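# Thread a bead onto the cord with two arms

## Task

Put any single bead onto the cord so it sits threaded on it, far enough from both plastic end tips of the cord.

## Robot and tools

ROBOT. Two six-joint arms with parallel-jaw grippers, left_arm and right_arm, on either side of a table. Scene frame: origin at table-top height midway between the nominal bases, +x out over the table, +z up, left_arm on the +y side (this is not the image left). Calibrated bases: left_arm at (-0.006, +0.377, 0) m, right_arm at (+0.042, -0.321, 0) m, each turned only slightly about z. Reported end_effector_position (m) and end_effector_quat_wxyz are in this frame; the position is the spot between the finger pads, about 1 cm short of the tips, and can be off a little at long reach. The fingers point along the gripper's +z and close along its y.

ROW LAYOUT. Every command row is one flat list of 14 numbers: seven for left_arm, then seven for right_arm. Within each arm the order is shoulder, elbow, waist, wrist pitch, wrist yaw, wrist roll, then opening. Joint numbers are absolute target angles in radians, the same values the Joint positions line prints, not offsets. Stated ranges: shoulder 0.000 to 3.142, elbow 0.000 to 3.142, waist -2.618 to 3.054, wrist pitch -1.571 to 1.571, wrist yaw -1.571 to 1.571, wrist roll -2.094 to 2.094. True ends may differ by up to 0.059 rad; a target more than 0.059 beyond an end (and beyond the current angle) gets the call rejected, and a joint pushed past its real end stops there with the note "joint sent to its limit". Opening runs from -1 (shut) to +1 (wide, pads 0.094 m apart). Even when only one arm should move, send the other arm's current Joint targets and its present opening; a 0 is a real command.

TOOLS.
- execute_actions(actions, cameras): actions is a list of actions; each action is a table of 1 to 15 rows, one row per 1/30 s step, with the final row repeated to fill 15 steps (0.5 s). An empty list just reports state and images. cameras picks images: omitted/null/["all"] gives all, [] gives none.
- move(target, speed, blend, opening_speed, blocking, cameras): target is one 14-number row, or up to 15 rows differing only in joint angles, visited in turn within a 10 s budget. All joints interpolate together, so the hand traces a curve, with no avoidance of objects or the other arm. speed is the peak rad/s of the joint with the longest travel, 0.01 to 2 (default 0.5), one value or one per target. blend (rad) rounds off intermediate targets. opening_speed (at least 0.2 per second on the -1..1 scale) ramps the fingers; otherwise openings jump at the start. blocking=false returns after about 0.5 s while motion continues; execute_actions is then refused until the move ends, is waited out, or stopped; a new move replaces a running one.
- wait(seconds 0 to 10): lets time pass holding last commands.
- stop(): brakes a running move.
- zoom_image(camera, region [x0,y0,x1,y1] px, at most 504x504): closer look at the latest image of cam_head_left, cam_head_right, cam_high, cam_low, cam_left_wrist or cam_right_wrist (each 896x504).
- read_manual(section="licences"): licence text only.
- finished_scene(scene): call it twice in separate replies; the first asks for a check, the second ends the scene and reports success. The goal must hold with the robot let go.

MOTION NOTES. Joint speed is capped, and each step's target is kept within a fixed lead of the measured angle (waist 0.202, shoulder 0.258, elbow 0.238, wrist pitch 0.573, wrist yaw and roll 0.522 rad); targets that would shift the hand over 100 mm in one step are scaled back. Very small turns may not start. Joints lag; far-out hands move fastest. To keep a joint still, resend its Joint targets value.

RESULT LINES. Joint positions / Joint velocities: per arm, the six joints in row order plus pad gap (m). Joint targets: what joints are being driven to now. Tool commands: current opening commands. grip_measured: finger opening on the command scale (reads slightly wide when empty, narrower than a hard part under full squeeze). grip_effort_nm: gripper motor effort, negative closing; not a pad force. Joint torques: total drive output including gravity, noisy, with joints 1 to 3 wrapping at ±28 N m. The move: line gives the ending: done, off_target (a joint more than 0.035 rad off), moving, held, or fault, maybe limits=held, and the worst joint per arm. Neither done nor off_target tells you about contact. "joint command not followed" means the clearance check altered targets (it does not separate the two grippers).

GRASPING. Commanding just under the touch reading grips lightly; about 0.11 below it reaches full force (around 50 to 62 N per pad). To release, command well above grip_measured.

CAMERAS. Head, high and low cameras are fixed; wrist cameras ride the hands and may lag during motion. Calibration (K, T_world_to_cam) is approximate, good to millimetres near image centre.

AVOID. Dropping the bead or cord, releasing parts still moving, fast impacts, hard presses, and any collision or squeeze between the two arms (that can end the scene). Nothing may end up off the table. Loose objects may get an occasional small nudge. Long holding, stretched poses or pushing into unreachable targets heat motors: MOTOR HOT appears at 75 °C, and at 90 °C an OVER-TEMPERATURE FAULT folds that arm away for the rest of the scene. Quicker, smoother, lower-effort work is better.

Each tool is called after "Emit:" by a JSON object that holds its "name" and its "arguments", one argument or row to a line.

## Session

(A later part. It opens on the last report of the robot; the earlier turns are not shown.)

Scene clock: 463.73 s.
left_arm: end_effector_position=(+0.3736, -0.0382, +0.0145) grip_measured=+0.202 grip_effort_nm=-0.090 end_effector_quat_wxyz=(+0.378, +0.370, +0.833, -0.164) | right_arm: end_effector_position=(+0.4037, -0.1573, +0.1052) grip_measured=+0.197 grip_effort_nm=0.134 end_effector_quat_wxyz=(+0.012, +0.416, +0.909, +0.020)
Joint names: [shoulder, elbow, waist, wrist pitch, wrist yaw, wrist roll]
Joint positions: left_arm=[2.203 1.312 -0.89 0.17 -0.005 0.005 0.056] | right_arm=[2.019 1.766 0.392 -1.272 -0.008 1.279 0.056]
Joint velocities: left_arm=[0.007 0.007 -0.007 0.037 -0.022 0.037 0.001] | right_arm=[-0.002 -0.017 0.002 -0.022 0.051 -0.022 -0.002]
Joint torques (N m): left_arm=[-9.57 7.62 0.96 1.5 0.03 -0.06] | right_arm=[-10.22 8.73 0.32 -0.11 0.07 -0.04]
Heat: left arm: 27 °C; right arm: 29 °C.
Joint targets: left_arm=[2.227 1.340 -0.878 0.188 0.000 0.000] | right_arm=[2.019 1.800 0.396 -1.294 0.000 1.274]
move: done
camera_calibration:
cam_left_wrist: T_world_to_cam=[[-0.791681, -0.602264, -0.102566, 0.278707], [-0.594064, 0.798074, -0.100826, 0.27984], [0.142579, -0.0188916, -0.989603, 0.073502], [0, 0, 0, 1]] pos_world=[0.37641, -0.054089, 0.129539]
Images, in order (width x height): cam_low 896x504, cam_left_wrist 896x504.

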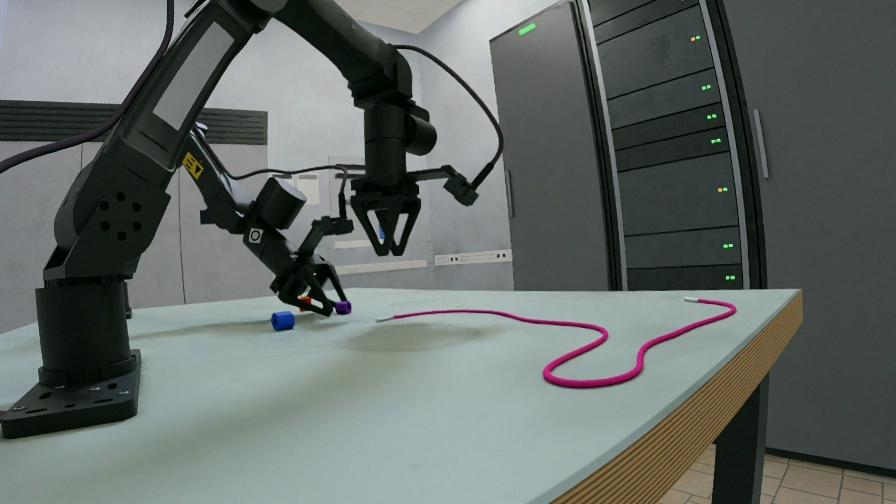

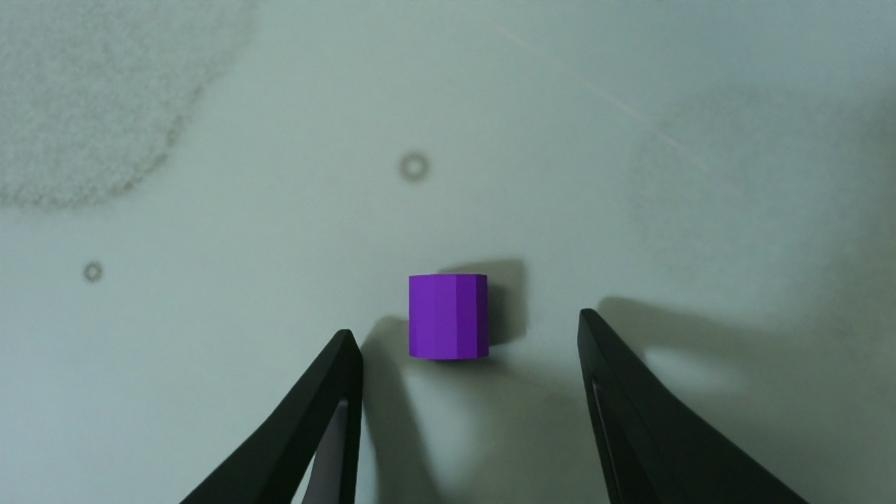

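Emit:
{"name": "move", "arguments": {
  "target": [2.2493,1.3842,-0.866,0.165,0,0,0.2,2.019,1.8,0.396,-1.294,0,1.274,0.2],
  "cameras": ["cam_left_wrist"],
  "speed": 0.2
}}

Scene clock: 473.97 s.
left_arm: end_effector_position=(+0.3877, -0.0407, +0.0199) grip_measured=+0.202 grip_effort_nm=-0.095 end_effector_quat_wxyz=(+0.388, +0.362, +0.831, -0.165) | right_arm: end_effector_position=(+0.4037, -0.1573, +0.1052) grip_measured=+0.197 grip_effort_nm=0.134 end_effector_quat_wxyz=(+0.012, +0.416, +0.909, +0.020)
Joint names: [shoulder, elbow, waist, wrist pitch, wrist yaw, wrist roll]
Joint positions: left_arm=[2.224 1.356 -0.875 0.168 -0.005 0.005 0.056] | right_arm=[2.019 1.766 0.392 -1.272 -0.008 1.279 0.056]
Joint velocities: left_arm=[-0.022 0.002 0.012 -0.051 -0.051 -0.022 0] | right_arm=[-0.007 -0.012 0.002 -0.007 -0.051 -0.037 0]
Joint torques (N m): left_arm=[-9.76 7.73 0.69 1.34 0.03 -0.06] | right_arm=[-10.24 8.76 0.28 -0.12 0.04 -0.03]
Heat: left arm: 27 °C; right arm: 29 °C.
Joint targets: left_arm=[2.249 1.384 -0.866 0.165 0.000 0.000] | right_arm=[2.019 1.800 0.396 -1.294 0.000 1.274]
move: done
camera_calibration:
cam_left_wrist: T_world_to_cam=[[-0.780888, -0.615887, -0.104389, 0.284225], [-0.604546, 0.787179, -0.121955, 0.294776], [0.157283, -0.0321249, -0.987031, 0.0705102], [0, 0, 0, 1]] pos_world=[0.389064, -0.0547255, 0.135215]
Images, in order (width x height): cam_left_wrist 896x504.

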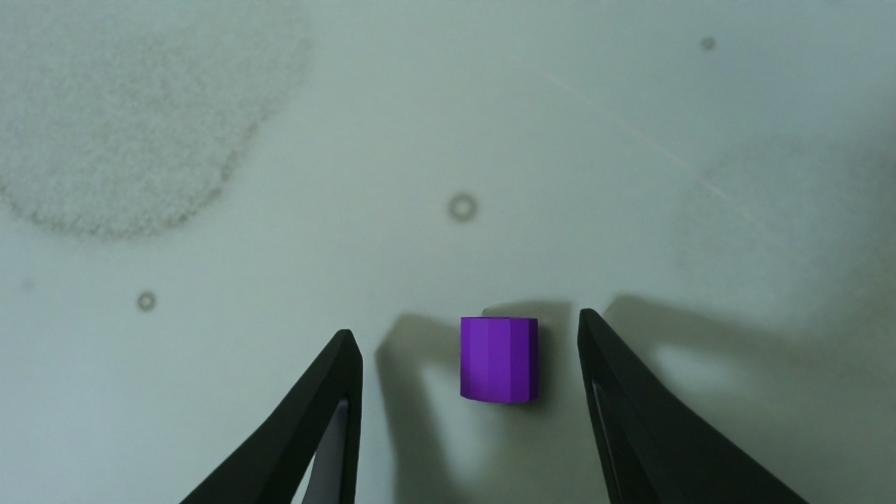

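Emit:
{"name": "move", "arguments": {
  "target": [2.2558,1.3646,-0.891,0.191,0,0,0.2,2.019,1.8,0.396,-1.294,0,1.274,0.2],
  "cameras": ["cam_left_wrist"],
  "speed": 0.2
}}

Scene clock: 480.67 s.
left_arm: end_effector_position=(+0.3845, -0.0433, +0.0159) grip_measured=+0.202 grip_effort_nm=-0.095 end_effector_quat_wxyz=(+0.386, +0.365, +0.831, -0.165) | right_arm: end_effector_position=(+0.4037, -0.1573, +0.1052) grip_measured=+0.197 grip_effort_nm=0.139 end_effector_quat_wxyz=(+0.012, +0.416, +0.909, +0.020)
Joint names: [shoulder, elbow, waist, wrist pitch, wrist yaw, wrist roll]
Joint positions: left_arm=[2.233 1.356 -0.882 0.171 -0.005 0.005 0.056] | right_arm=[2.019 1.766 0.392 -1.272 -0.008 1.279 0.056]
Joint velocities: left_arm=[-0.007 -0.007 -0.022 0.022 -0.022 0.007 0] | right_arm=[-0.017 -0.017 -0.017 0.037 0.037 0.022 0]
Joint torques (N m): left_arm=[-9.94 6.13 -0.7 1.51 0.03 -0.06] | right_arm=[-10.26 8.75 0.32 -0.11 0.06 -0.02]
Heat: left arm: 28 °C; right arm: 29 °C.
Joint targets: left_arm=[2.256 1.365 -0.891 0.191 0.000 0.000] | right_arm=[2.019 1.800 0.396 -1.294 0.000 1.274]
move: done
camera_calibration:
cam_left_wrist: T_world_to_cam=[[-0.785682, -0.609831, -0.10397, 0.281756], [-0.599226, 0.791976, -0.117055, 0.292483], [0.153726, -0.0296659, -0.987668, 0.0684694], [0, 0, 0, 1]] pos_world=[0.386109, -0.0577844, 0.131156]
Images, in order (width x height): cam_left_wrist 896x504.

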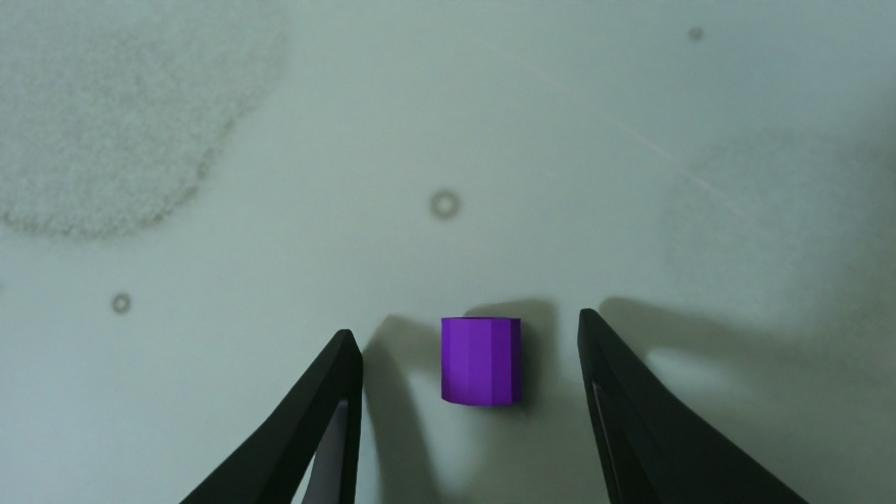

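Centered within ~2 mm. Close.

Emit:
{"name": "move", "arguments": {
  "target": [2.2558,1.3646,-0.891,0.191,0,0,-0.75,2.019,1.8,0.396,-1.294,0,1.274,0.2],
  "cameras": ["cam_left_wrist","cam_low","cam_right_wrist"],
  "opening_speed": 0.3
}}

Emit:
{"name": "zoom_image", "arguments": {
  "camera": "cam_low",
  "region": [280, 260, 390, 340]
}}

Scene clock: 487.40 s.
left_arm: end_effector_position=(+0.3846, -0.0434, +0.0161) grip_measured=-0.627 grip_effort_nm=-1.028 end_effector_quat_wxyz=(+0.386, +0.365, +0.831, -0.165) | right_arm: end_effector_position=(+0.4037, -0.1573, +0.1052) grip_measured=+0.197 grip_effort_nm=0.134 end_effector_quat_wxyz=(+0.012, +0.416, +0.909, +0.020)
Joint names: [shoulder, elbow, waist, wrist pitch, wrist yaw, wrist roll]
Joint positions: left_arm=[2.233 1.356 -0.882 0.172 -0.005 0.005 0.018] | right_arm=[2.019 1.766 0.392 -1.272 -0.008 1.279 0.056]
Joint velocities: left_arm=[0.002 -0.017 -0.007 0.11 -0.081 -0.081 0] | right_arm=[-0.022 -0.002 0.007 -0.051 0.007 0.037 0]
Joint torques (N m): left_arm=[-9.95 6.12 -0.73 1.51 0.03 -0.06] | right_arm=[-10.28 8.73 0.34 -0.1 0.05 -0.03]
Heat: left arm: 27 °C; right arm: 29 °C.
Joint targets: left_arm=[2.256 1.365 -0.891 0.191 0.000 0.000] | right_arm=[2.019 1.800 0.396 -1.294 0.000 1.274]
move: done
camera_calibration:
cam_left_wrist: T_world_to_cam=[[-0.785601, -0.609919, -0.104067, 0.281761], [-0.599135, 0.791877, -0.118186, 0.292669], [0.154492, -0.0304964, -0.987523, 0.0683268], [0, 0, 0, 1]] pos_world=[0.386145, -0.0578231, 0.131386]
cam_right_wrist: T_world_to_cam=[[-0.81828, -0.572977, -0.0459841, 0.246987], [-0.44821, 0.585915, 0.675139, 0.22724], [-0.359896, 0.573063, -0.736256, 0.428751], [0, 0, 0, 1]] pos_world=[0.458262, -0.237326, 0.17361]
Images, in order (width x height): cam_low 896x504, cam_left_wrist 896x504, cam_right_wrist 896x504.

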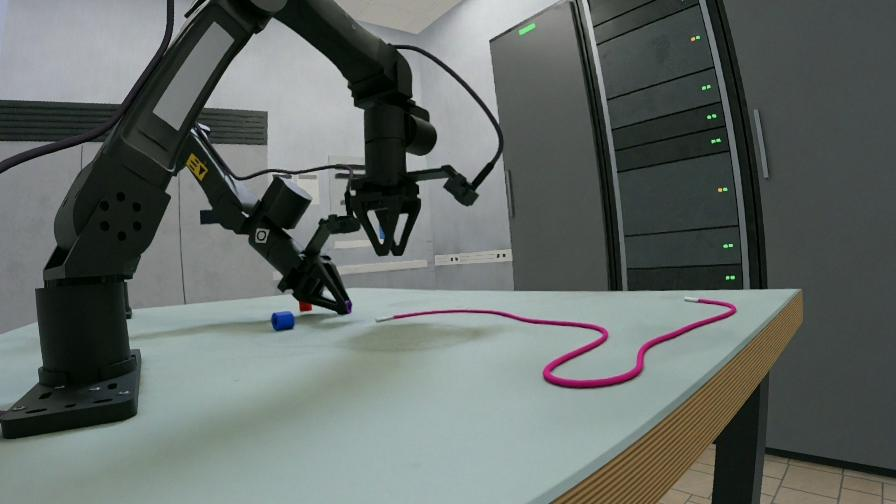

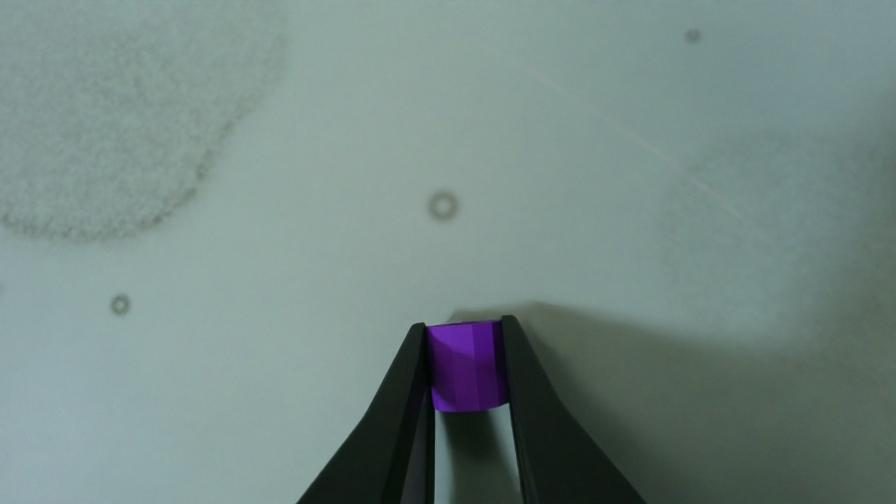

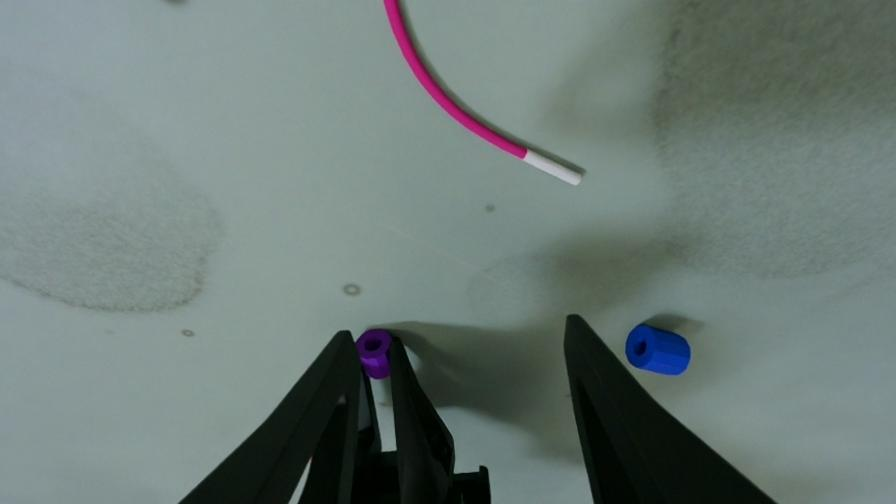

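Scaled by 4.582 from the camera's 896x504 image, which has a finer 1280x720 frame.

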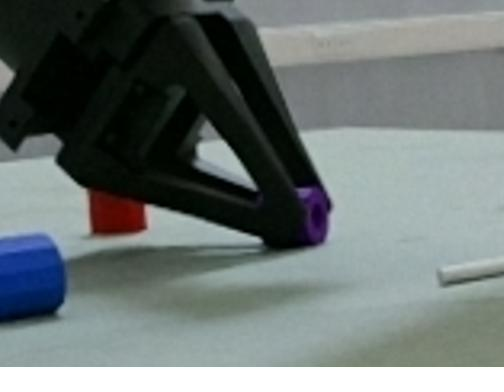

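Emit:
{"name": "move", "arguments": {
  "target": [2.2558,1.3646,-0.891,0.191,0,0,-0.75,2.073,1.665,0.347,-1.162,0,0.288,-0.2],
  "cameras": ["cam_right_wrist"],
  "speed": 0.5
}}

Scene clock: 542.90 s.
left_arm: end_effector_position=(+0.3846, -0.0434, +0.0161) grip_measured=-0.627 grip_effort_nm=-1.028 end_effector_quat_wxyz=(+0.386, +0.365, +0.831, -0.165) | right_arm: end_effector_position=(+0.4081, -0.1710, +0.0711) grip_measured=-0.197 grip_effort_nm=-0.183 end_effector_quat_wxyz=(+0.005, -0.045, +0.999, +0.006)
Joint names: [shoulder, elbow, waist, wrist pitch, wrist yaw, wrist roll]
Joint positions: left_arm=[2.233 1.356 -0.882 0.172 -0.005 0.005 0.018] | right_arm=[2.054 1.683 0.356 -1.185 -0.008 0.294 0.038]
Joint velocities: left_arm=[0.007 0.002 0.007 0.081 -0.066 0.022 0] | right_arm=[-0.002 -0.012 -0.022 0.154 -0.007 -0.037 0]
Joint torques (N m): left_arm=[-9.94 6.13 -0.73 1.51 0.03 -0.06] | right_arm=[-9.05 4.63 -0.8 0.26 0.07 -0.05]
Heat: left arm: 27 °C; right arm: 30 °C.
Joint targets: left_arm=[2.256 1.365 -0.891 0.191 0.000 0.000] | right_arm=[2.073 1.665 0.347 -1.162 0.000 0.288]
move: done
camera_calibration:
cam_right_wrist: T_world_to_cam=[[-0.0112648, -0.999851, -0.0130503, -0.163581], [-0.743553, -0.000350474, 0.668677, 0.280977], [-0.668582, 0.0172361, -0.743439, 0.444545], [0, 0, 0, 1]] pos_world=[0.504294, -0.17112, 0.140475]
Images, in order (width x height): cam_right_wrist 896x504.

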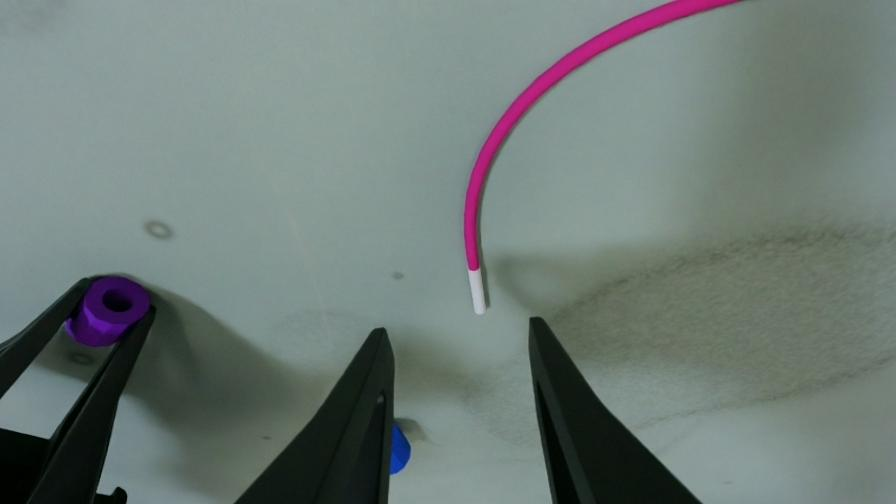

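Emit:
{"name": "move", "arguments": {
  "target": [2.2558,1.3646,-0.891,0.191,0,0,-0.75,2.0886,1.492,0.349,-0.965,0,0.224,-0.2],
  "cameras": ["cam_right_wrist","cam_low"],
  "speed": 0.2
}}

Emit:
{"name": "zoom_image", "arguments": {
  "camera": "cam_low",
  "region": [330, 270, 460, 350]
}}

Scene clock: 561.70 s.
left_arm: end_effector_position=(+0.3846, -0.0434, +0.0161) grip_measured=-0.627 grip_effort_nm=-1.028 end_effector_quat_wxyz=(+0.386, +0.365, +0.831, -0.165) | right_arm: end_effector_position=(+0.4015, -0.1737, +0.0229) grip_measured=-0.197 grip_effort_nm=-0.183 end_effector_quat_wxyz=(+0.005, -0.077, +0.997, +0.006)
Joint names: [shoulder, elbow, waist, wrist pitch, wrist yaw, wrist roll]
Joint positions: left_arm=[2.233 1.356 -0.882 0.172 -0.005 0.005 0.018] | right_arm=[2.07 1.51 0.356 -0.998 -0.008 0.229 0.038]
Joint velocities: left_arm=[-0.017 0.002 -0.022 0.066 0.007 -0.007 -0.001] | right_arm=[-0.017 0.002 -0.012 0.007 0.051 -0.066 -0.001]
Joint torques (N m): left_arm=[-9.92 6.11 -0.73 1.52 0.03 -0.06] | right_arm=[-8.9 4.38 -0.58 0.35 0.06 -0.06]
Heat: left arm: 27 °C; right arm: 31 °C.
Joint targets: left_arm=[2.256 1.365 -0.891 0.191 0.000 0.000] | right_arm=[2.089 1.492 0.349 -0.965 0.000 0.224]
move: done
camera_calibration:
cam_right_wrist: T_world_to_cam=[[0.053548, -0.998492, -0.0121159, -0.192758], [-0.742073, -0.0479095, 0.668605, 0.299444], [-0.668177, -0.0268116, -0.743519, 0.396508], [0, 0, 0, 1]] pos_world=[0.497469, -0.16749, 0.0922658]
Images, in order (width x height): cam_low 896x504, cam_right_wrist 896x504.

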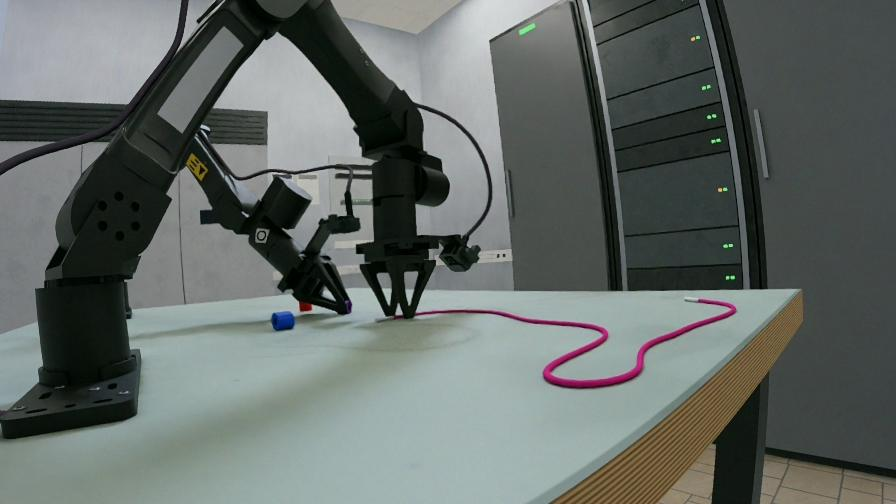

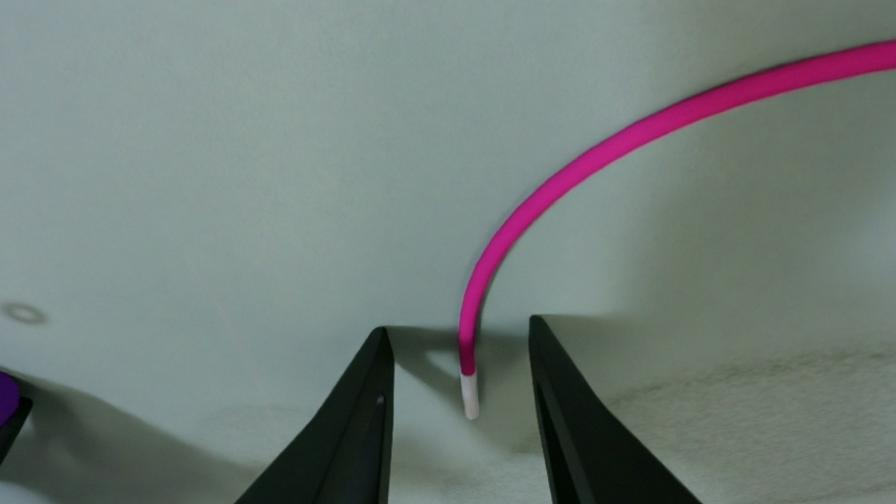

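Scaled by 3.877 from the camera's 896x504 image, which has a finer 1280x720 frame.

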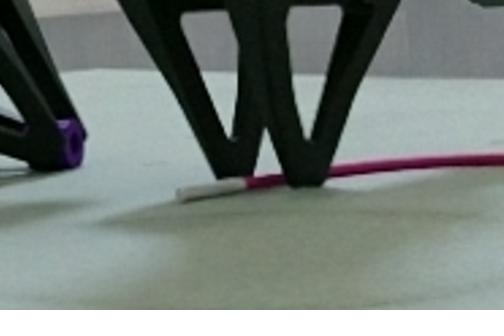

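Emit:
{"name": "move", "arguments": {
  "target": [2.2558,1.3646,-0.891,0.191,0,0,-0.75,2.0926,1.472,0.349,-0.94,0,0.224,-0.2],
  "cameras": [],
  "speed": 0.2
}}

Emit:
{"name": "move", "arguments": {
  "target": [2.2558,1.3646,-0.891,0.191,0,0,-0.75,2.0926,1.472,0.349,-0.94,0,0.224,-1],
  "cameras": ["cam_right_wrist","cam_low"],
  "opening_speed": 0.3
}}

Emit:
{"name": "zoom_image", "arguments": {
  "camera": "cam_low",
  "region": [330, 270, 460, 350]
}}

Scene clock: 570.63 s.
left_arm: end_effector_position=(+0.3846, -0.0434, +0.0161) grip_measured=-0.627 grip_effort_nm=-1.033 end_effector_quat_wxyz=(+0.386, +0.365, +0.831, -0.165) | right_arm: end_effector_position=(+0.4020, -0.1735, +0.0220) grip_measured=-0.197 grip_effort_nm=-0.183 end_effector_quat_wxyz=(+0.007, -0.078, +0.997, +0.006)
Joint names: [shoulder, elbow, waist, wrist pitch, wrist yaw, wrist roll]
Joint positions: left_arm=[2.233 1.356 -0.882 0.172 -0.005 0.005 0.018] | right_arm=[2.07 1.507 0.356 -0.991 -0.008 0.227 0.038]
Joint velocities: left_arm=[0.007 -0.002 -0.012 0.007 0.095 0.051 0] | right_arm=[-0.007 -0.002 -0.012 -0.007 -0.007 0.037 0]
Joint torques (N m): left_arm=[-9.92 6.12 -0.72 1.52 0.03 -0.06] | right_arm=[-8.59 3.22 -0.58 0.55 0.06 -0.01]
Heat: left arm: 27 °C; right arm: 30 °C.
Joint targets: left_arm=[2.256 1.365 -0.891 0.191 0.000 0.000] | right_arm=[2.093 1.472 0.349 -0.940 0.000 0.224]
move: off_target (right_arm); right_arm: the wrist pitch is farthest, 0.051 rad from its target
No camera images: "cameras" was empty.

Scene clock: 573.50 s.
left_arm: end_effector_position=(+0.3846, -0.0434, +0.0161) grip_measured=-0.627 grip_effort_nm=-1.033 end_effector_quat_wxyz=(+0.386, +0.365, +0.831, -0.165) | right_arm: end_effector_position=(+0.4051, -0.1720, +0.0221) grip_measured=-0.951 grip_effort_nm=-1.009 end_effector_quat_wxyz=(+0.013, -0.078, +0.997, +0.009)
Joint names: [shoulder, elbow, waist, wrist pitch, wrist yaw, wrist roll]
Joint positions: left_arm=[2.233 1.356 -0.882 0.172 -0.005 0.005 0.018] | right_arm=[2.07 1.507 0.356 -0.977 -0.01 0.227 0.002]
Joint velocities: left_arm=[0.017 -0.007 0.012 0.022 0.007 -0.007 -0.001] | right_arm=[-0.007 0.002 0.017 0.007 0.022 -0.051 0]
Joint torques (N m): left_arm=[-9.94 6.12 -0.73 1.52 0.03 -0.06] | right_arm=[-8.61 3.26 -0.55 0.47 0.09 -0.01]
Heat: left arm: 27 °C; right arm: 30 °C.
Joint targets: left_arm=[2.256 1.365 -0.891 0.191 0.000 0.000] | right_arm=[2.093 1.472 0.349 -0.940 0.000 0.224]
move: off_target (right_arm); right_arm: the wrist pitch is farthest, 0.037 rad from its target
camera_calibration:
cam_right_wrist: T_world_to_cam=[[0.0557256, -0.998264, -0.0190638, -0.191918], [-0.752167, -0.054529, 0.656712, 0.30594], [-0.656612, -0.0222565, -0.7539, 0.394661], [0, 0, 0, 1]] pos_world=[0.499952, -0.166118, 0.0929622]
Images, in order (width x height): cam_low 896x504, cam_right_wrist 896x504.

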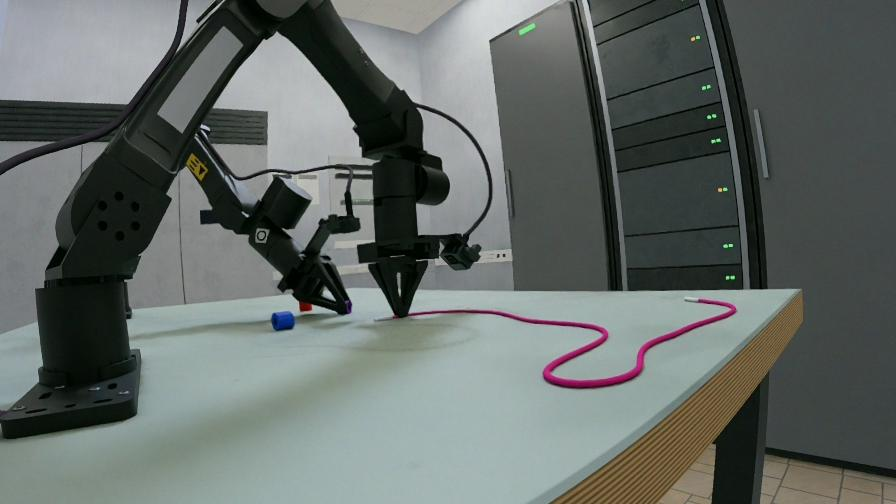

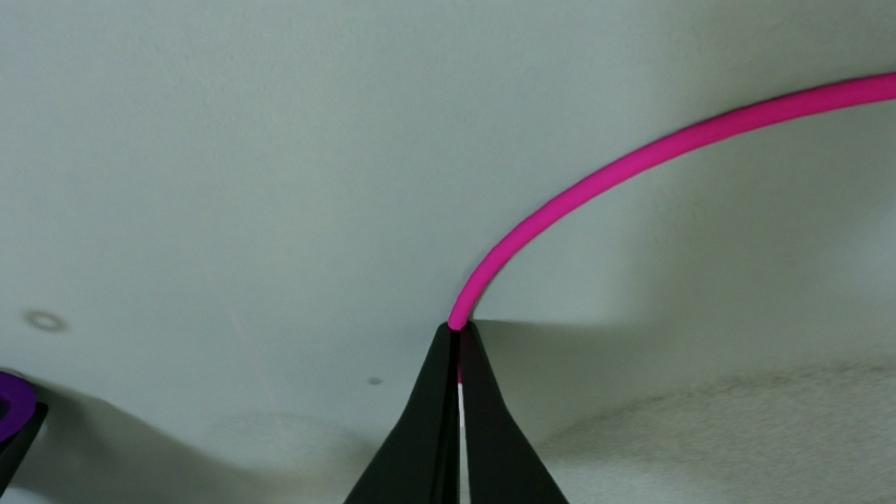

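Scaled by 3.877 from the camera's 896x504 image, which has a finer 1280x720 frame.

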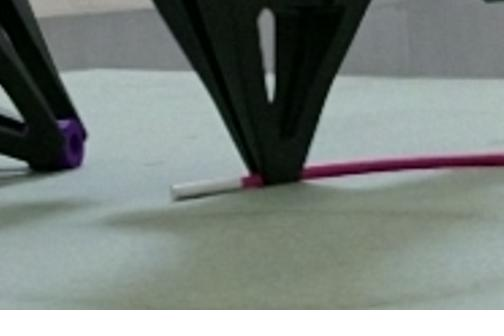

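Emit:
{"name": "move", "arguments": {
  "target": [
    [2.1358,1.4383,-0.891,-0.0025,0,0,-0.75,2.0193,1.7446,0.352,-1.295,0,0.227,-1],
    [1.8387,0.9955,-0.891,0.1432,0,0,-0.75,2.0193,1.7446,0.352,-1.295,0,0.227,-1]
  ],
  "speed": 0.4
}}

Scene clock: 610.07 s.
left_arm: end_effector_position=(+0.3225, +0.0239, +0.0463) grip_measured=-0.627 grip_effort_nm=-1.023 end_effector_quat_wxyz=(+0.362, +0.370, +0.842, -0.155) | right_arm: end_effector_position=(+0.3924, -0.1771, +0.0754) grip_measured=-0.955 grip_effort_nm=-1.057 end_effector_quat_wxyz=(-0.031, -0.078, +0.996, -0.005)
Joint names: [shoulder, elbow, waist, wrist pitch, wrist yaw, wrist roll]
Joint positions: left_arm=[1.885 1 -0.882 0.123 -0.005 0.005 0.018] | right_arm=[2.061 1.709 0.356 -1.28 -0.01 0.227 0.002]
Joint velocities: left_arm=[-0.012 -0.007 -0.007 0.037 0.051 -0.022 0.001] | right_arm=[-0.002 0.002 -0.002 -0.007 0.037 -0.051 -0.001]
Joint torques (N m): left_arm=[-12.97 5.08 -0.73 1.49 0.02 -0.06] | right_arm=[-13.74 8.76 -0.32 -0.26 0.07 0.02]
Heat: left arm: 27 °C; right arm: 32 °C.
Joint targets: left_arm=[1.839 0.995 -0.891 0.143 0.000 0.000] | right_arm=[2.019 1.745 0.352 -1.295 0.000 0.227]
move: off_target (left_arm, right_arm); left_arm: the shoulder is farthest, 0.047 rad from its target; right_arm: the shoulder is farthest, 0.042 rad from its target
camera_calibration:
cam_left_wrist: T_world_to_cam=[[-0.789621, -0.605564, -0.0989529, 0.278098], [-0.60267, 0.795706, -0.0603366, 0.204044], [0.115275, 0.0119929, -0.993261, 0.121648], [0, 0, 0, 1]] pos_world=[0.32854, 0.00458765, 0.160658]
cam_right_wrist: T_world_to_cam=[[0.0553695, -0.998408, 0.0107869, -0.197415], [-0.692929, -0.0306455, 0.720355, 0.237322], [-0.718877, -0.0473602, -0.693522, 0.441905], [0, 0, 0, 1]] pos_world=[0.493053, -0.168899, 0.137644]

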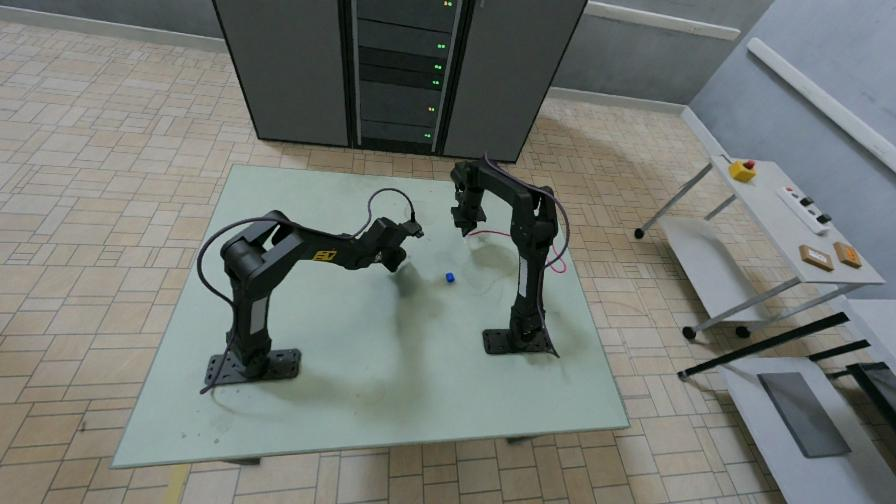

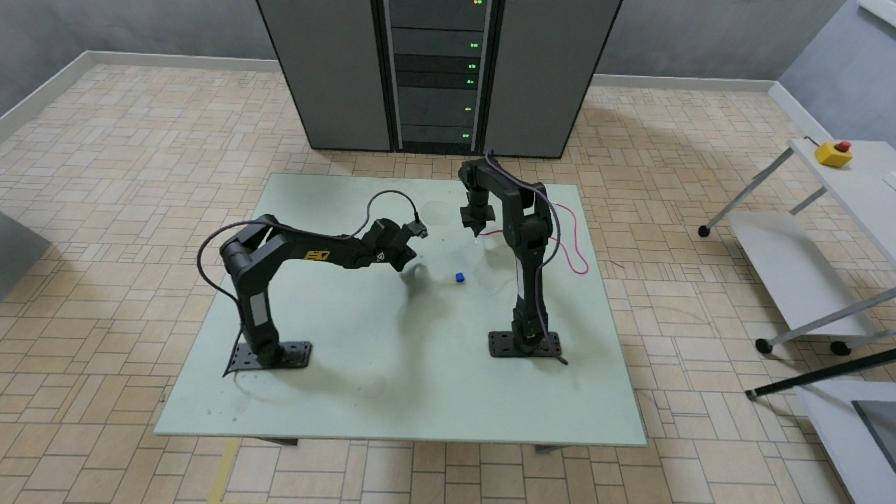

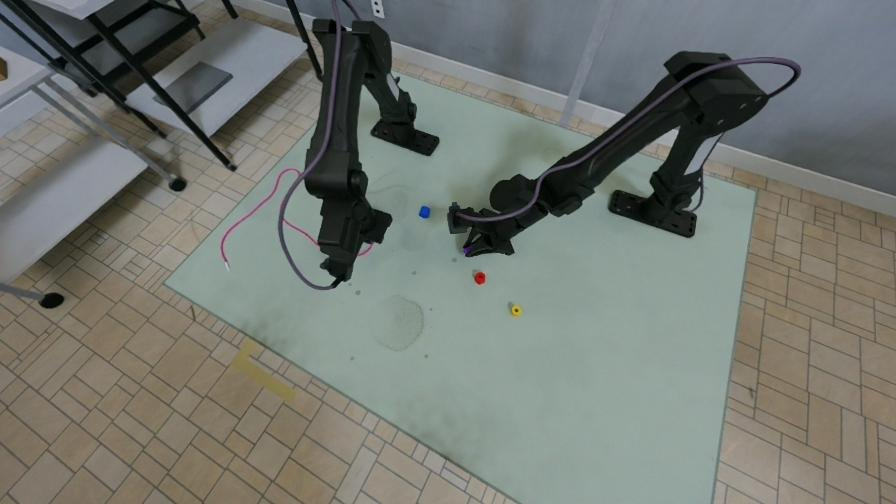

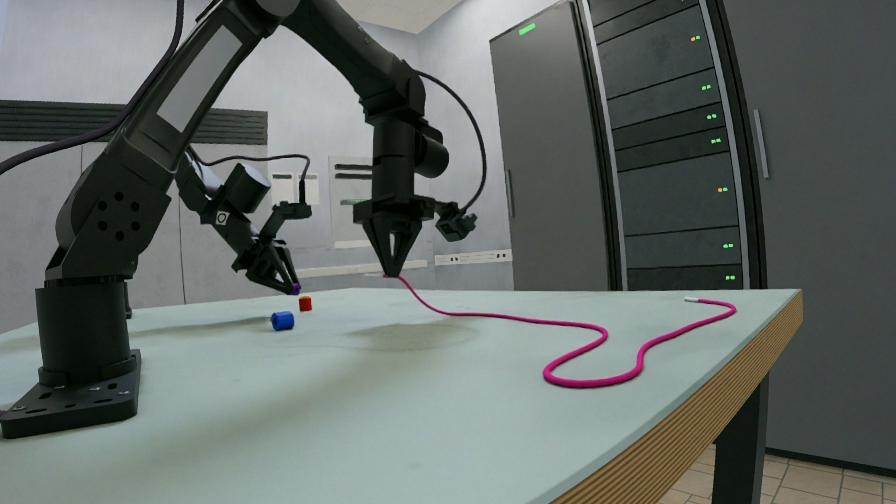

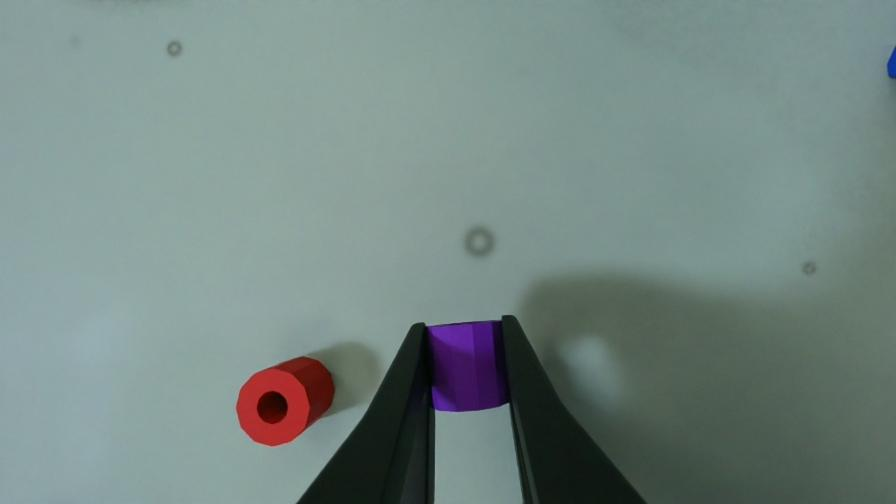

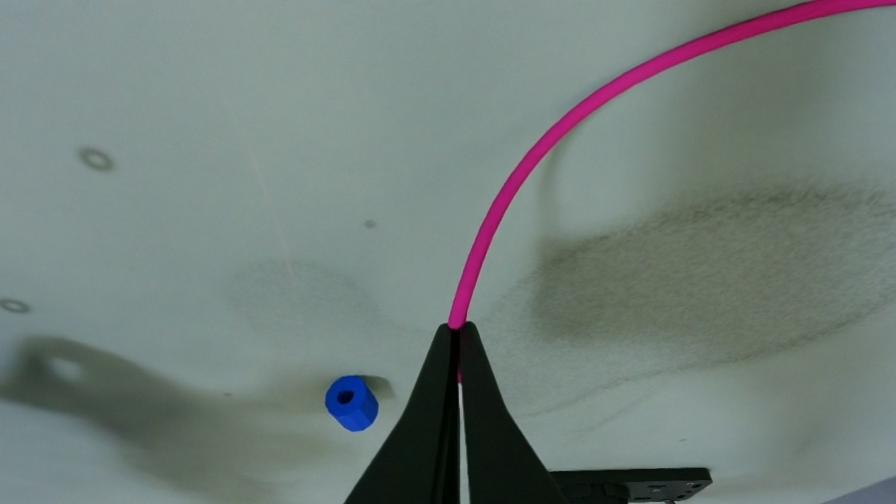

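Emit:
{"name": "move", "arguments": {
  "target": [1.80,0.9955,-0.891,0.1032,0,0,-0.75,2.0193,1.7446,0.352,-1.295,0,0.227,-1],
  "speed": 0.3,
  "cameras": []
}}

Emit:
{"name": "move", "arguments": {
  "target": [1.80,0.9955,-0.891,0.1032,0,0,-0.75,1.6794,0.9881,0.605,-0.2087,0,1.571,-1],
  "speed": 0.4
}}

Emit:
{"name": "zoom_image", "arguments": {
  "camera": "cam_low",
  "region": [240, 180, 460, 350]
}}

Emit:
{"name": "zoom_image", "arguments": {
  "camera": "cam_high",
  "region": [340, 180, 540, 330]
}}

Scene clock: 620.77 s.
left_arm: end_effector_position=(+0.3223, +0.0241, +0.0626) grip_measured=-0.627 grip_effort_nm=-1.033 end_effector_quat_wxyz=(+0.372, +0.368, +0.837, -0.159) | right_arm: end_effector_position=(+0.3924, -0.1771, +0.0754) grip_measured=-0.955 grip_effort_nm=-1.048 end_effector_quat_wxyz=(-0.031, -0.078, +0.996, -0.005)
Joint names: [shoulder, elbow, waist, wrist pitch, wrist yaw, wrist roll]
Joint positions: left_arm=[1.843 1 -0.882 0.105 -0.005 0.005 0.018] | right_arm=[2.061 1.709 0.356 -1.28 -0.01 0.227 0.002]
Joint velocities: left_arm=[0.007 -0.007 0.007 -0.037 -0.007 0.051 0] | right_arm=[-0.002 -0.022 -0.017 -0.022 -0.022 0.022 0]
Joint torques (N m): left_arm=[-12.41 5.23 -0.72 1.32 0.04 -0.06] | right_arm=[-13.76 8.66 -0.34 -0.27 0.08 0]
Heat: left arm: 29 °C; right arm: 36 °C.
Joint targets: left_arm=[1.800 0.995 -0.891 0.103 0.000 0.000] | right_arm=[2.019 1.745 0.352 -1.295 0.000 0.227]
move: off_target (left_arm, right_arm); left_arm: the shoulder is farthest, 0.043 rad from its target; right_arm: the shoulder is farthest, 0.042 rad from its target
No camera images: "cameras" was empty.

Scene clock: 624.87 s.
left_arm: end_effector_position=(+0.3221, +0.0243, +0.0624) grip_measured=-0.627 grip_effort_nm=-1.028 end_effector_quat_wxyz=(+0.371, +0.368, +0.837, -0.159) | right_arm: end_effector_position=(+0.3891, -0.0671, +0.0653) grip_measured=-0.955 grip_effort_nm=-1.053 end_effector_quat_wxyz=(+0.138, +0.431, +0.847, +0.279)
Joint names: [shoulder, elbow, waist, wrist pitch, wrist yaw, wrist roll]
Joint positions: left_arm=[1.843 1 -0.882 0.104 -0.005 0.005 0.018] | right_arm=[1.718 1.008 0.598 -0.227 -0.01 1.57 0.002]
Joint velocities: left_arm=[-0.002 0.002 -0.007 -0.022 0.081 -0.051 0] | right_arm=[-0.002 0.012 -0.002 0.022 0.022 -0.022 0.001]
Joint torques (N m): left_arm=[-12.42 5.22 -0.73 1.32 0.03 -0.06] | right_arm=[-10.95 4.89 0.61 1.33 0.09 0.01]
Heat: left arm: 29 °C; right arm: 36 °C.
Joint targets: left_arm=[1.800 0.995 -0.891 0.103 0.000 0.000] | right_arm=[1.679 0.988 0.605 -0.209 0.000 1.571]
move: off_target (left_arm, right_arm); left_arm: the shoulder is farthest, 0.043 rad from its target; right_arm: the shoulder is farthest, 0.039 rad from its target
camera_calibration:
cam_left_wrist: T_world_to_cam=[[-0.788043, -0.607274, -0.101033, 0.279311], [-0.601535, 0.794477, -0.0834363, 0.205618], [0.130937, -0.00497623, -0.991378, 0.13295], [0, 0, 0, 1]] pos_world=[0.326387, 0.00692105, 0.17718]
cam_right_wrist: T_world_to_cam=[[-0.70916, -0.388712, -0.588214, 0.29017], [-0.705039, 0.386763, 0.594419, 0.286641], [-0.00355855, 0.836252, -0.548334, 0.209184], [0, 0, 0, 1]] pos_world=[0.408614, -0.173, 0.115]

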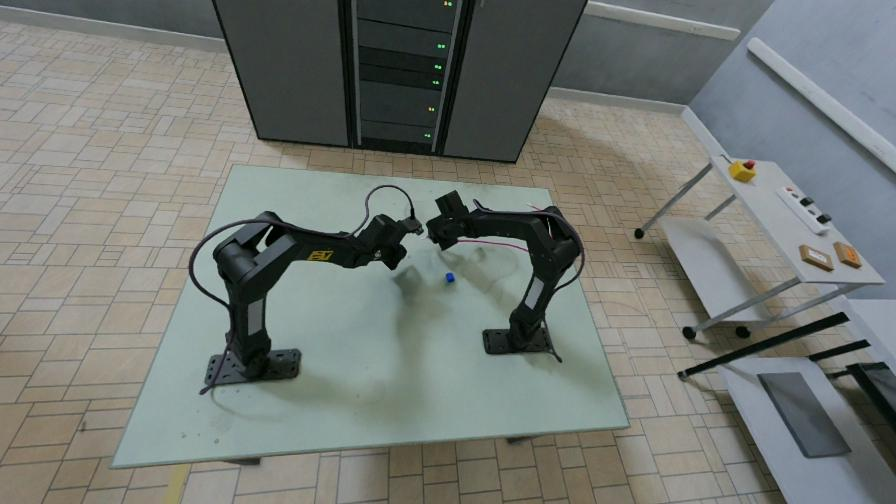

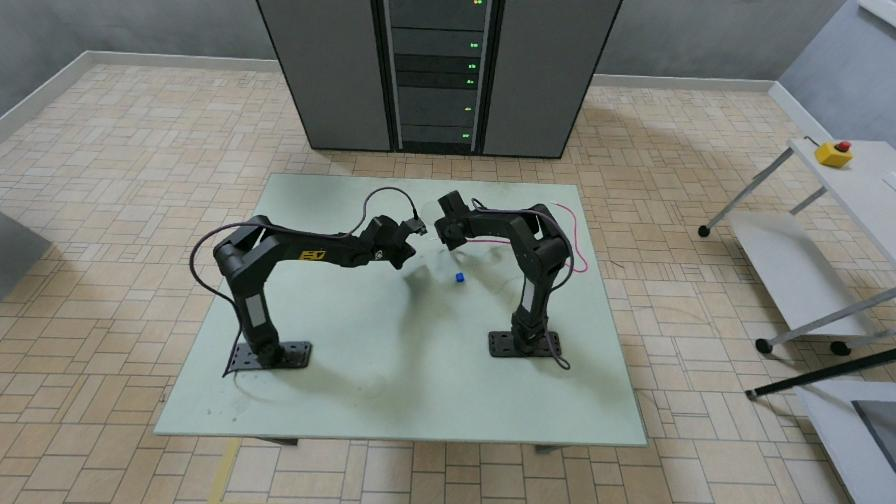

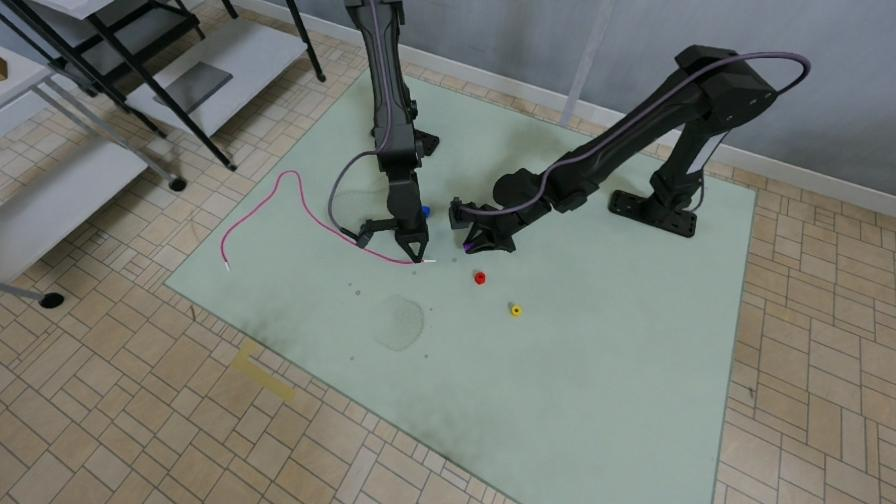

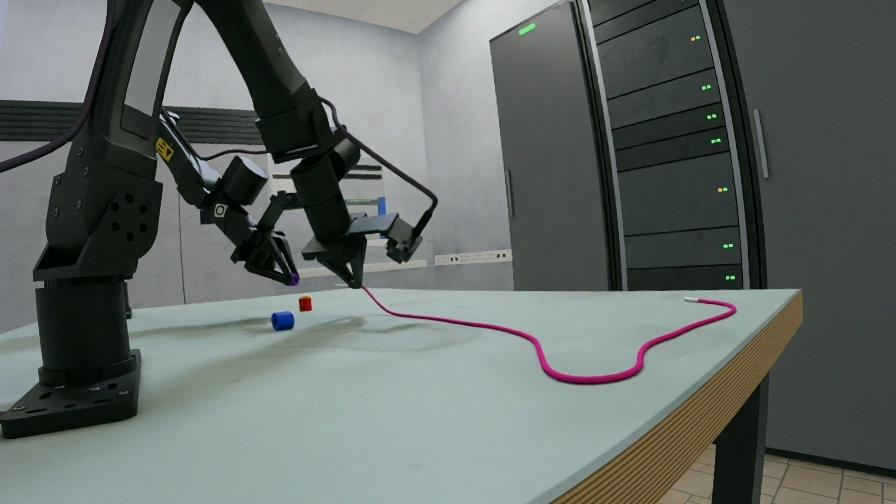

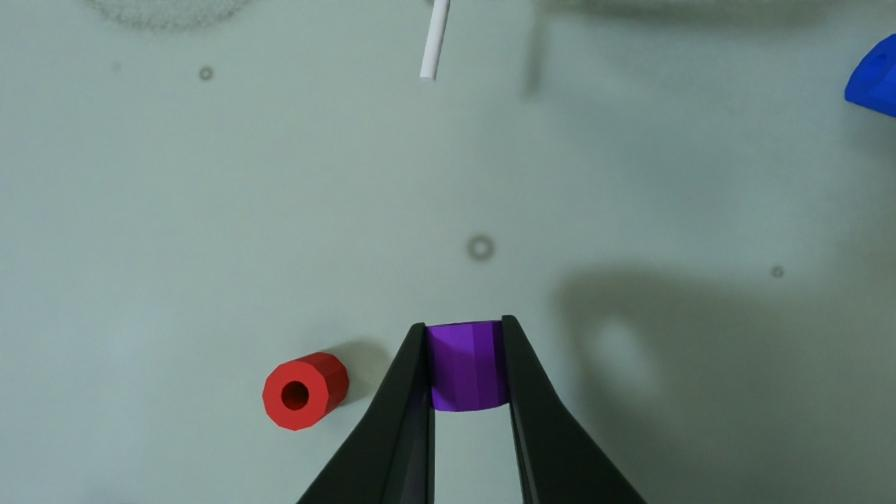

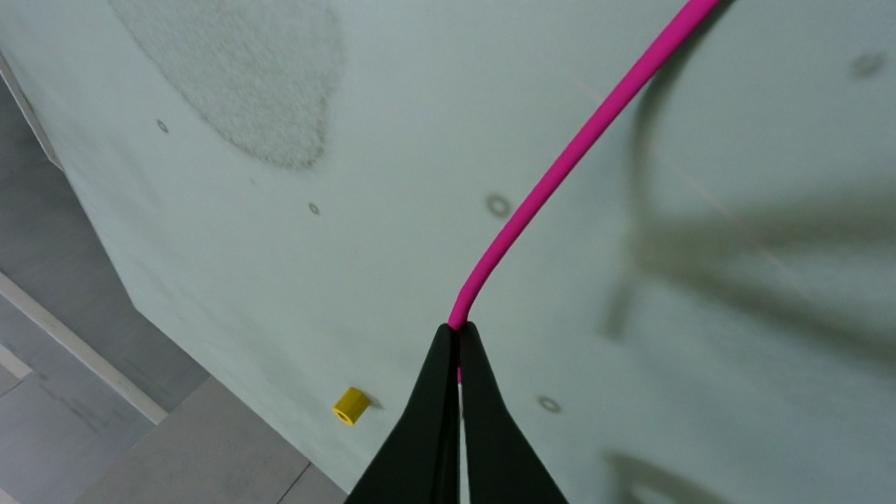

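Scaled by 2.291 from the camera's 896x504 image, which has a finer 1280x720 frame.

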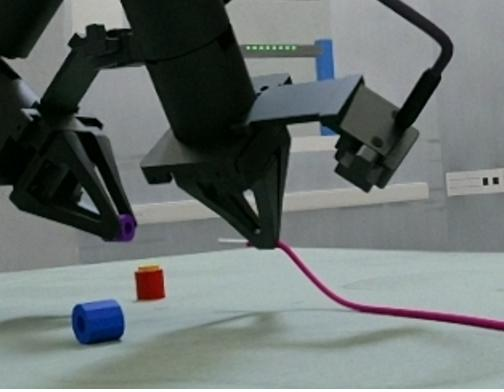

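Scaled by 2.520 from the camera's 896x504 image, which has a finer 1280x720 frame.

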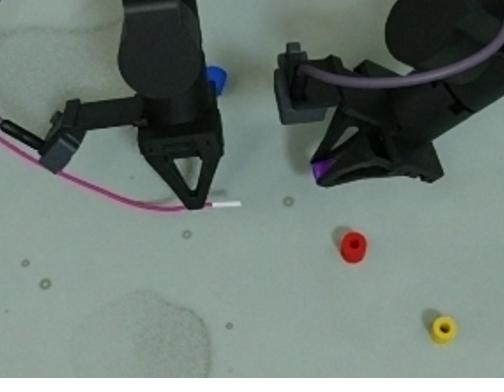

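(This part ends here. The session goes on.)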